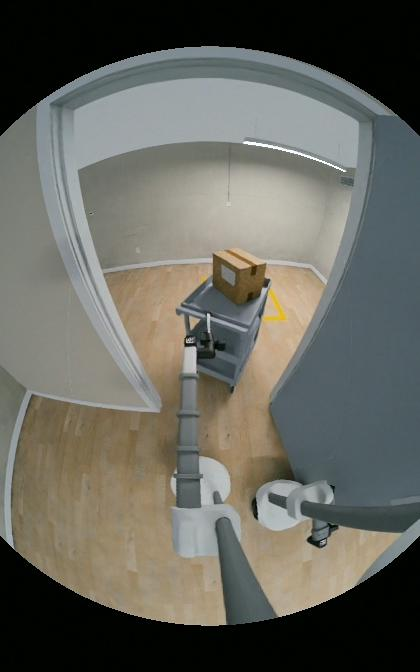

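move --blocking false --r2 '{"base":{"translate_m":0.4,"strafe_m":-0.04},"pace":"slow"}'

wait --seconds 6 --cameras '["r2_head_camera","r2_head_left_camera"]'

Scene clock: 918.90 s.
move: r2 moving
r1: as last shown
r1.lidar_m: 4.91 2.79 0.25 - 0.25 0.25 0.52 0.75 0.40 0.41 2.90 3.93
r1.servo_current: wrist_yaw_rad=39(59) wrist_pitch_rad=46(46) wrist_roll_rad=52(59) gripper_m=39(46)
r1.contact_limits: strafe_m 0.5
r1.wrist_depth_mm: - 138 - 480 286 202 - / - 138 - 492 289 193 - / 114 138 227 496 290 195 162 / 132 148 1863 492 291 195 157 / - - - 500 291 195 157 / - - 190 449 191 195 163 / 1464 1229 1336 143 274 178 -
r2.base_odometry: x=-1.689 y=-3.411 heading=-2.116
r2.turned_by_wheels: +0.000
r2.turned_by_imu: +0.000
r2.base_tilt: forward=-0.7 right=+0.1
r2.lidar_m: 0.80 0.71 0.88 2.24 2.34 3.20 - 3.61 0.41 0.41 0.68 0.77
r2.base_status: translate_m moving; strafe_m moving
r2.joint_positions: lift_m=+0.660 arm_m=+0.460 wrist_yaw_rad=-0.003 wrist_pitch_rad=-0.008 wrist_roll_rad=+1.569 gripper_m=-0.019
r2.joint_status: not commanded
r2.measured_speeds: translate_m=+0.049 strafe_m=-0.005 rotate_rad=+0.002 lift_m=+0.000 arm_m=+0.000 wrist_yaw_rad=+0.000 wrist_pitch_rad=+0.000 wrist_roll_rad=+0.000
r2.motor_effort: lift_m=+14(14) arm_m=+4(4) wheel_0=+5(7) wheel_1=+5(5) wheel_2=-13(14)
r2.servo_current: wrist_yaw_rad=52(59) wrist_pitch_rad=59(59) wrist_roll_rad=46(59) gripper_m=72(85)
r2.contact_limits: arm_m 0
r2.hand_pose: x=+0.9190 y=-0.0883 z=+0.8409 quat_wxyz=(+0.708, +0.706, -0.004, +0.002) (m; r2's base frame)
r2.wrist_depth_mm: - 407 384 153 157 683 - / - 424 116 115 169 750 - / - - 455 125 184 - - / - - 609 137 200 - - / - - - 150 219 1808 512 / - - 181 168 182 1756 480 / - - - - 136 1618 1255
pictures: none

Scene clock: 923.70 s.
earlier move: r2 done
r1.base_odometry: x=-1.573 y=+1.613 heading=+2.880
r1.turned_by_wheels: +0.000
r1.turned_by_imu: +0.000
r1.base_tilt: forward=-1.6 right=+1.3
r1.lidar_m: 4.92 2.76 0.25 - 0.25 0.25 0.49 0.60 0.66 2.79 2.91 3.93
r1.base_status: not commanded
r1.joint_positions: lift_m=+0.400 arm_m=+0.000 wrist_yaw_rad=+3.092 wrist_pitch_rad=+0.002 wrist_roll_rad=+0.000 gripper_m=+0.056
r1.joint_status: not commanded
r1.measured_speeds: all 0
r1.motor_effort: lift_m=+14(14) arm_m=+5(5) wheel_0=+0(1) wheel_1=+0(0) wheel_2=+0(0)
r1.servo_current: wrist_yaw_rad=52(78) wrist_pitch_rad=46(52) wrist_roll_rad=52(65) gripper_m=39(46)
r1.contact_limits: strafe_m 0.5
r1.hand_pose: x=-0.1129 y=+0.1017 z=+0.5780 quat_wxyz=(+0.025, -0.001, +0.000, +1.000) (m; r1's base frame)
r1.wrist_depth_mm: - 138 - 480 285 201 - / - 138 - 488 289 193 - / 114 138 231 492 290 194 162 / 132 148 - 496 291 195 157 / - - - 500 293 196 157 / - - 192 449 191 195 163 / 1430 1308 1308 143 273 177 -
r2.base_odometry: x=-1.923 y=-3.722 heading=-2.115
r2.turned_by_wheels: +0.000
r2.turned_by_imu: -0.001
r2.base_tilt: forward=-0.7 right=+0.0
r2.lidar_m: 0.79 3.25 0.43 0.88 2.38 3.21 - 0.61 0.64 0.58 0.57 0.77
r2.base_status: done
r2.joint_positions: lift_m=+0.660 arm_m=+0.460 wrist_yaw_rad=-0.003 wrist_pitch_rad=-0.008 wrist_roll_rad=+1.569 gripper_m=-0.019
r2.joint_status: not commanded
r2.measured_speeds: all 0
r2.motor_effort: lift_m=+14(14) arm_m=+4(4) wheel_0=+3(8) wheel_1=+3(6) wheel_2=-10(15)
r2.servo_current: wrist_yaw_rad=46(59) wrist_pitch_rad=52(59) wrist_roll_rad=39(59) gripper_m=78(85)
r2.contact_limits: arm_m 0
r2.hand_pose: x=+0.9190 y=-0.0883 z=+0.8409 quat_wxyz=(+0.708, +0.706, -0.004, +0.002) (m; r2's base frame)
r2.wrist_depth_mm: - 362 - - 143 - - / - 442 424 - 157 - - / - - 544 170 173 - - / - - - 125 192 1921 - / - - - 142 216 1661 496 / - - 180 163 182 1756 1229 / - - - - 272 347 1205
wait: 4.80 of 6 s (r2 has come to rest)
pictures: r2_head_camera, r2_head_left_camera
Images, in order (width x height): r2_head_camera 420x560, r2_head_left_camera 420x672.

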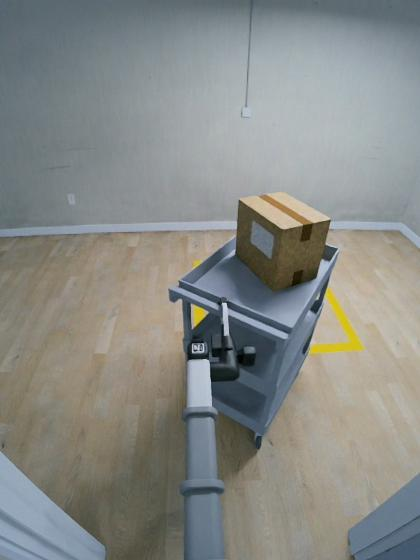

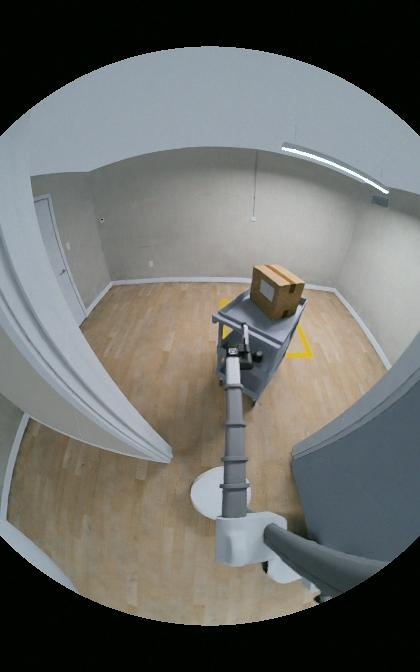

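move --blocking false --r2 '{"base":{"translate_m":0.3,"strafe_m":-0.17},"pace":"slow"}'

wait --seconds 6 --cameras '["r2_head_camera","r2_head_left_camera"]'

Scene clock: 929.47 s.
move: r2 moving
r1: as last shown
r1.base_tilt: forward=-1.6 right=+1.2
r1.lidar_m: 4.92 2.80 0.25 - 0.25 0.25 0.48 0.60 0.64 2.79 2.89 3.94
r1.motor_effort: lift_m=+14(14) arm_m=+5(5) wheel_0=+0(0) wheel_1=+0(0) wheel_2=+0(0)
r1.servo_current: wrist_yaw_rad=46(72) wrist_pitch_rad=33(46) wrist_roll_rad=46(59) gripper_m=46(52)
r1.contact_limits: strafe_m 0.5
r1.wrist_depth_mm: - 138 - 480 285 201 - / - 138 - 484 289 193 - / 113 138 230 496 290 195 163 / 132 148 - 496 291 195 157 / - - - 496 291 196 157 / - - 193 445 191 195 163 / 1464 1281 1308 143 274 178 -
r2.base_odometry: x=-1.936 y=-3.729 heading=-2.115
r2.turned_by_wheels: +0.000
r2.turned_by_imu: +0.001
r2.base_tilt: forward=-0.7 right=+0.1
r2.lidar_m: 0.83 3.24 0.45 0.84 2.33 3.22 - 0.61 0.65 0.58 0.58 0.77
r2.base_status: translate_m moving; strafe_m moving
r2.joint_positions: lift_m=+0.660 arm_m=+0.460 wrist_yaw_rad=-0.003 wrist_pitch_rad=-0.008 wrist_roll_rad=+1.569 gripper_m=-0.019
r2.joint_status: not commanded
r2.measured_speeds: translate_m=+0.048 strafe_m=-0.027 rotate_rad=+0.002 lift_m=+0.000 arm_m=+0.000 wrist_yaw_rad=+0.001 wrist_pitch_rad=+0.000 wrist_roll_rad=+0.000
r2.motor_effort: lift_m=+14(14) arm_m=+4(4) wheel_0=+10(10) wheel_1=+5(5) wheel_2=-11(13)
r2.servo_current: wrist_yaw_rad=46(59) wrist_pitch_rad=46(52) wrist_roll_rad=52(59) gripper_m=78(85)
r2.contact_limits: arm_m 0
r2.hand_pose: x=+0.9190 y=-0.0883 z=+0.8409 quat_wxyz=(+0.708, +0.706, -0.004, +0.002) (m; r2's base frame)
r2.wrist_depth_mm: - 359 - 142 142 - - / - 445 - - 155 - - / - - 544 168 168 - - / - - - 122 191 1863 - / - - - 139 216 1708 496 / - - 181 163 182 1708 1281 / - - - - 272 347 1205
pictures: none

Scene clock: 933.57 s.
earlier move: r2 done
r1.base_odometry: x=-1.573 y=+1.613 heading=+2.880
r1.turned_by_wheels: +0.000
r1.turned_by_imu: +0.000
r1.base_tilt: forward=-1.6 right=+1.3
r1.lidar_m: 4.91 2.80 0.25 - 0.25 0.25 0.47 0.80 1.27 2.79 2.89 3.92
r1.base_status: not commanded
r1.joint_positions: lift_m=+0.400 arm_m=+0.000 wrist_yaw_rad=+3.092 wrist_pitch_rad=+0.002 wrist_roll_rad=+0.000 gripper_m=+0.056
r1.joint_status: not commanded
r1.measured_speeds: all 0
r1.motor_effort: lift_m=+14(14) arm_m=+5(5) wheel_0=+0(1) wheel_1=+0(0) wheel_2=+0(0)
r1.servo_current: wrist_yaw_rad=59(72) wrist_pitch_rad=39(52) wrist_roll_rad=78(78) gripper_m=46(52)
r1.contact_limits: strafe_m 0.5
r1.hand_pose: x=-0.1129 y=+0.1017 z=+0.5780 quat_wxyz=(+0.025, -0.001, +0.000, +1.000) (m; r1's base frame)
r1.wrist_depth_mm: - 138 - 488 286 202 - / - 138 - 484 287 193 - / 114 138 232 496 291 195 162 / 132 148 - 496 293 195 156 / - - - 500 291 195 157 / - - 194 455 191 196 164 / 1060 904 1308 143 274 178 -
r2.base_odometry: x=-2.223 y=-3.891 heading=-2.114
r2.turned_by_wheels: +0.001
r2.turned_by_imu: +0.005
r2.base_tilt: forward=-0.7 right=+0.0
r2.lidar_m: 0.82 2.97 2.51 0.54 2.54 3.48 0.82 0.66 0.42 0.42 2.41 0.79
r2.base_status: done
r2.joint_positions: lift_m=+0.660 arm_m=+0.460 wrist_yaw_rad=+0.003 wrist_pitch_rad=-0.008 wrist_roll_rad=+1.569 gripper_m=-0.019
r2.joint_status: not commanded
r2.measured_speeds: all 0
r2.motor_effort: lift_m=+14(14) arm_m=+4(4) wheel_0=+8(18) wheel_1=+7(10) wheel_2=-3(13)
r2.servo_current: wrist_yaw_rad=39(59) wrist_pitch_rad=52(59) wrist_roll_rad=52(65) gripper_m=78(85)
r2.contact_limits: arm_m 0
r2.hand_pose: x=+0.9195 y=-0.0867 z=+0.8409 quat_wxyz=(+0.708, +0.707, -0.002, +0.004) (m; r2's base frame)
r2.wrist_depth_mm: - 394 375 103 154 - - / - 421 379 110 166 - - / - - 480 121 182 - - / - - 615 190 197 - - / - - - 147 217 1863 512 / - - 180 166 172 1863 469 / - - - - 136 1661 1229
wait: 4.10 of 6 s (r2 has come to rest)
pictures: r2_head_camera, r2_head_left_camera
Images, in order (width x height): r2_head_camera 420x560, r2_head_left_camera 420x672.

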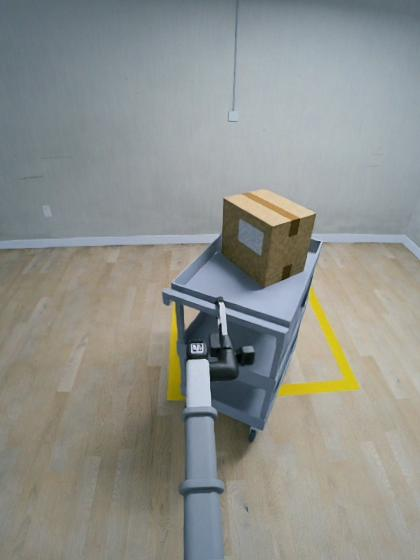

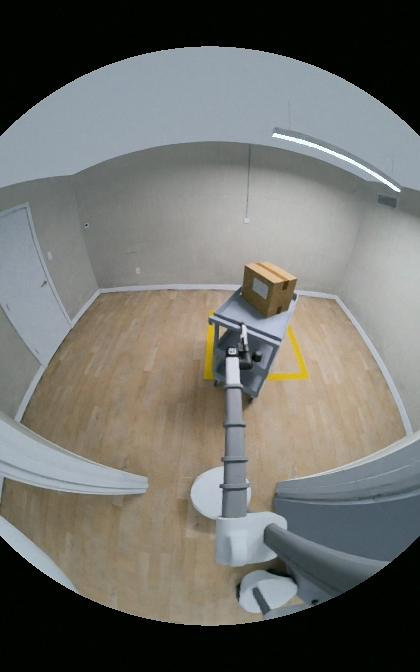

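move --blocking false --r2 '{"base":{"translate_m":0.25,"strafe_m":-0.13},"pace":"slow"}'

wait --seconds 6 --cameras '["r2_head_camera","r2_head_left_camera"]'

Scene clock: 947.43 s.
move: r2 moving
r1: as last shown
r1.lidar_m: 4.91 2.78 0.25 - 0.25 0.25 0.50 0.78 1.26 2.78 2.90 3.94
r1.motor_effort: lift_m=+14(14) arm_m=+5(5) wheel_0=-1(1) wheel_1=+0(0) wheel_2=+0(0)
r1.servo_current: wrist_yaw_rad=39(59) wrist_pitch_rad=39(46) wrist_roll_rad=39(59) gripper_m=46(46)
r1.contact_limits: strafe_m 0.5
r1.wrist_depth_mm: - 138 - 484 286 201 - / - 138 - 492 289 193 - / 114 138 230 488 291 195 163 / 132 148 296 496 291 195 157 / - - - 445 290 195 157 / - 1921 194 452 191 195 163 / 1078 904 1308 143 273 177 -
r2.base_odometry: x=-2.235 y=-3.898 heading=-2.114
r2.turned_by_wheels: +0.001
r2.turned_by_imu: +0.001
r2.base_tilt: forward=-0.7 right=+0.1
r2.lidar_m: 0.80 2.95 2.55 0.56 2.54 3.50 0.84 0.66 0.39 0.41 2.41 0.79
r2.base_status: translate_m moving; strafe_m moving
r2.joint_positions: lift_m=+0.660 arm_m=+0.460 wrist_yaw_rad=+0.003 wrist_pitch_rad=-0.008 wrist_roll_rad=+1.569 gripper_m=-0.019
r2.joint_status: not commanded
r2.measured_speeds: translate_m=+0.048 strafe_m=-0.026 rotate_rad=-0.002 lift_m=+0.000 arm_m=+0.000 wrist_yaw_rad=+0.000 wrist_pitch_rad=+0.000 wrist_roll_rad=+0.000
r2.motor_effort: lift_m=+14(14) arm_m=+4(4) wheel_0=+12(17) wheel_1=+9(9) wheel_2=-7(9)
r2.servo_current: wrist_yaw_rad=33(52) wrist_pitch_rad=52(59) wrist_roll_rad=46(59) gripper_m=78(78)
r2.contact_limits: arm_m 0
r2.hand_pose: x=+0.9195 y=-0.0867 z=+0.8409 quat_wxyz=(+0.708, +0.707, -0.002, +0.004) (m; r2's base frame)
r2.wrist_depth_mm: - 394 375 103 154 - - / - 424 377 110 166 741 - / - - 480 122 183 - - / - - 609 191 197 - - / - - - 147 216 1921 504 / - - 181 165 181 1863 1281 / - - - - 136 1618 1255
pictures: none

Scene clock: 950.93 s.
earlier move: r2 done
r1.base_odometry: x=-1.573 y=+1.613 heading=+2.880
r1.turned_by_wheels: +0.000
r1.turned_by_imu: +0.000
r1.base_tilt: forward=-1.6 right=+1.3
r1.lidar_m: 4.92 2.79 0.25 - 0.25 0.25 0.48 1.02 1.25 2.79 2.89 3.91
r1.base_status: not commanded
r1.joint_positions: lift_m=+0.400 arm_m=+0.000 wrist_yaw_rad=+3.092 wrist_pitch_rad=+0.002 wrist_roll_rad=+0.000 gripper_m=+0.056
r1.joint_status: not commanded
r1.measured_speeds: all 0
r1.motor_effort: lift_m=+14(14) arm_m=+5(5) wheel_0=+0(1) wheel_1=+0(0) wheel_2=+0(0)
r1.servo_current: wrist_yaw_rad=52(78) wrist_pitch_rad=39(52) wrist_roll_rad=46(72) gripper_m=39(52)
r1.contact_limits: strafe_m 0.5
r1.hand_pose: x=-0.1129 y=+0.1017 z=+0.5780 quat_wxyz=(+0.025, -0.001, +0.000, +1.000) (m; r1's base frame)
r1.wrist_depth_mm: - 138 - 480 285 200 - / - 138 - 488 287 193 - / 113 138 230 492 290 194 162 / 132 148 - 496 293 195 156 / - - - 500 293 195 157 / - - 194 449 191 196 163 / 1464 1078 1118 143 274 178 -
r2.base_odometry: x=-2.464 y=-4.037 heading=-2.114
r2.turned_by_wheels: -0.001
r2.turned_by_imu: +0.001
r2.base_tilt: forward=-0.7 right=+0.1
r2.lidar_m: 0.84 2.71 2.65 0.73 0.70 3.71 0.98 0.42 0.36 0.79 2.32 0.82
r2.base_status: done
r2.joint_positions: lift_m=+0.660 arm_m=+0.460 wrist_yaw_rad=+0.003 wrist_pitch_rad=-0.008 wrist_roll_rad=+1.569 gripper_m=-0.019
r2.joint_status: not commanded
r2.measured_speeds: all 0
r2.motor_effort: lift_m=+14(15) arm_m=+4(4) wheel_0=+5(17) wheel_1=+6(9) wheel_2=-7(9)
r2.servo_current: wrist_yaw_rad=33(59) wrist_pitch_rad=52(59) wrist_roll_rad=52(72) gripper_m=78(91)
r2.contact_limits: arm_m 0
r2.hand_pose: x=+0.9195 y=-0.0867 z=+0.8409 quat_wxyz=(+0.708, +0.707, -0.002, +0.004) (m; r2's base frame)
r2.wrist_depth_mm: - 445 433 165 170 - - / - 410 399 126 178 - - / - 477 477 133 191 - - / - - 554 144 204 - - / - - - 156 220 1863 - / - - 180 175 172 1708 488 / - - - - - 1499 1336
wait: 3.50 of 6 s (r2 has come to rest)
pictures: r2_head_camera, r2_head_left_camera
Images, in order (width x height): r2_head_camera 420x560, r2_head_left_camera 420x672.

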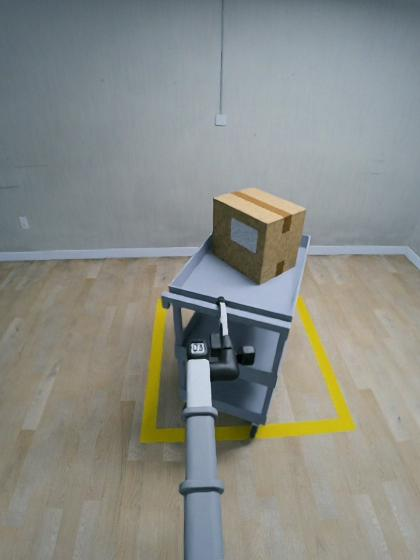

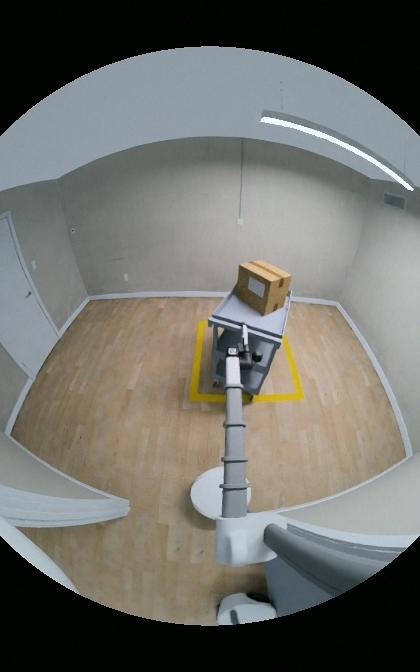

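move --blocking false --r2 '{"base":{"translate_m":0.22,"strafe_m":-0.14},"pace":"slow"}'

wait --seconds 6 --cameras '["r2_head_camera","r2_head_left_camera","r2_head_right_camera"]'

Scene clock: 956.30 s.
move: r2 moving
r1: as last shown
r1.lidar_m: 4.90 2.79 0.25 - 0.25 0.25 0.48 1.06 1.26 2.80 2.90 3.97
r1.servo_current: wrist_yaw_rad=59(59) wrist_pitch_rad=39(52) wrist_roll_rad=46(52) gripper_m=46(46)
r1.contact_limits: strafe_m 0.5
r1.wrist_depth_mm: - 138 - 477 286 201 - / - 138 - 488 289 193 - / 114 138 230 492 290 194 163 / 132 148 - 496 293 195 157 / - - - 496 293 196 157 / - - 194 449 190 196 163 / 1499 1098 1138 143 273 177 -
r2.base_odometry: x=-2.476 y=-4.044 heading=-2.114
r2.turned_by_wheels: +0.000
r2.turned_by_imu: +0.000
r2.base_tilt: forward=-0.7 right=+0.1
r2.lidar_m: 0.83 2.71 2.67 0.78 0.73 3.71 1.00 0.43 0.37 0.81 2.25 0.82
r2.base_status: translate_m moving; strafe_m moving
r2.joint_positions: lift_m=+0.660 arm_m=+0.460 wrist_yaw_rad=+0.003 wrist_pitch_rad=-0.008 wrist_roll_rad=+1.569 gripper_m=-0.019
r2.joint_status: not commanded
r2.measured_speeds: translate_m=+0.046 strafe_m=-0.029 rotate_rad=+0.001 lift_m=+0.000 arm_m=+0.000 wrist_yaw_rad=+0.000 wrist_pitch_rad=+0.000 wrist_roll_rad=+0.000
r2.motor_effort: lift_m=+14(14) arm_m=+3(4) wheel_0=+8(13) wheel_1=-1(6) wheel_2=-10(10)
r2.servo_current: wrist_yaw_rad=46(65) wrist_pitch_rad=46(59) wrist_roll_rad=52(65) gripper_m=91(91)
r2.contact_limits: arm_m 0
r2.hand_pose: x=+0.9195 y=-0.0867 z=+0.8409 quat_wxyz=(+0.708, +0.707, -0.002, +0.004) (m; r2's base frame)
r2.wrist_depth_mm: - 445 433 165 171 - - / - 413 399 126 177 - - / - 459 455 135 190 - - / - - 554 144 204 - - / - - - 155 220 1863 - / - - 179 175 172 1756 488 / - 145 - - - 1464 1336
pictures: none

Scene clock: 959.57 s.
earlier move: r2 done
r1.base_odometry: x=-1.573 y=+1.613 heading=+2.880
r1.turned_by_wheels: +0.000
r1.turned_by_imu: +0.000
r1.base_tilt: forward=-1.6 right=+1.3
r1.lidar_m: 4.92 2.76 0.25 - 0.25 0.25 0.47 1.29 1.25 2.79 2.90 3.96
r1.base_status: not commanded
r1.joint_positions: lift_m=+0.400 arm_m=+0.000 wrist_yaw_rad=+3.092 wrist_pitch_rad=+0.002 wrist_roll_rad=+0.000 gripper_m=+0.056
r1.joint_status: not commanded
r1.measured_speeds: all 0
r1.motor_effort: lift_m=+14(14) arm_m=+5(5) wheel_0=-1(1) wheel_1=+0(0) wheel_2=+0(0)
r1.servo_current: wrist_yaw_rad=46(72) wrist_pitch_rad=39(52) wrist_roll_rad=65(65) gripper_m=39(46)
r1.contact_limits: strafe_m 0.5
r1.hand_pose: x=-0.1129 y=+0.1017 z=+0.5780 quat_wxyz=(+0.025, -0.001, +0.000, +1.000) (m; r1's base frame)
r1.wrist_depth_mm: - 138 - 492 286 201 - / - 138 1308 492 289 193 - / 114 138 232 492 290 194 163 / 132 148 1397 496 291 195 157 / - - - 500 293 195 157 / - - 194 452 191 195 163 / 1464 1308 1281 143 273 178 -
r2.base_odometry: x=-2.697 y=-4.153 heading=-2.114
r2.turned_by_wheels: +0.000
r2.turned_by_imu: +0.002
r2.base_tilt: forward=-0.7 right=+0.1
r2.lidar_m: 0.85 2.49 2.80 1.57 0.94 3.89 0.57 0.44 0.59 1.65 2.13 0.82
r2.base_status: done
r2.joint_positions: lift_m=+0.660 arm_m=+0.460 wrist_yaw_rad=+0.003 wrist_pitch_rad=-0.008 wrist_roll_rad=+1.569 gripper_m=-0.019
r2.joint_status: not commanded
r2.measured_speeds: all 0
r2.motor_effort: lift_m=+14(14) arm_m=+4(4) wheel_0=+7(15) wheel_1=-3(6) wheel_2=-3(11)
r2.servo_current: wrist_yaw_rad=59(65) wrist_pitch_rad=46(59) wrist_roll_rad=39(65) gripper_m=85(91)
r2.contact_limits: arm_m 0
r2.hand_pose: x=+0.9195 y=-0.0867 z=+0.8409 quat_wxyz=(+0.708, +0.707, -0.002, +0.004) (m; r2's base frame)
r2.wrist_depth_mm: - - 492 182 182 - - / - 445 427 138 191 - - / - 455 442 144 202 - - / - - 530 208 213 - - / - - 609 161 222 - - / - - 181 172 171 1661 508 / - - - - - 1537 1336
wait: 3.27 of 6 s (r2 has come to rest)
pictures: r2_head_camera, r2_head_left_camera, r2_head_right_camera
Images, in order (width x height): r2_head_camera 420x560, r2_head_left_camera 420x672, r2_head_right_camera 420x672.

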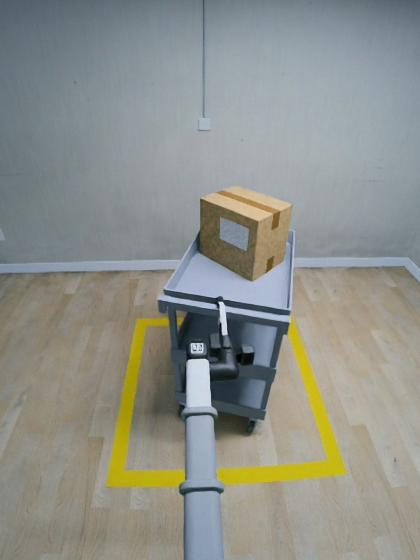

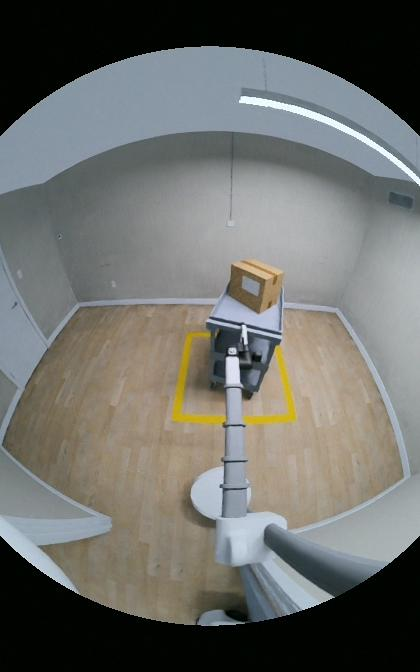

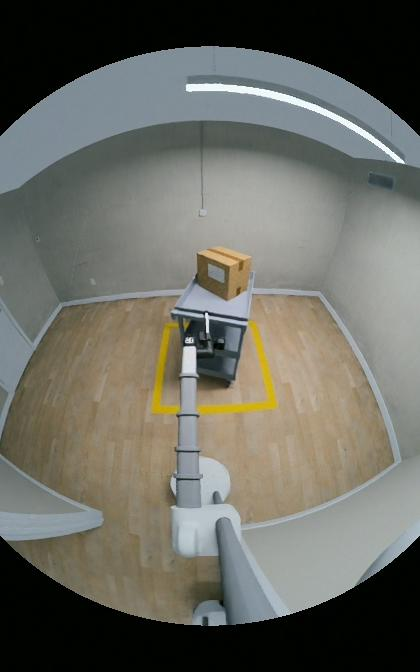

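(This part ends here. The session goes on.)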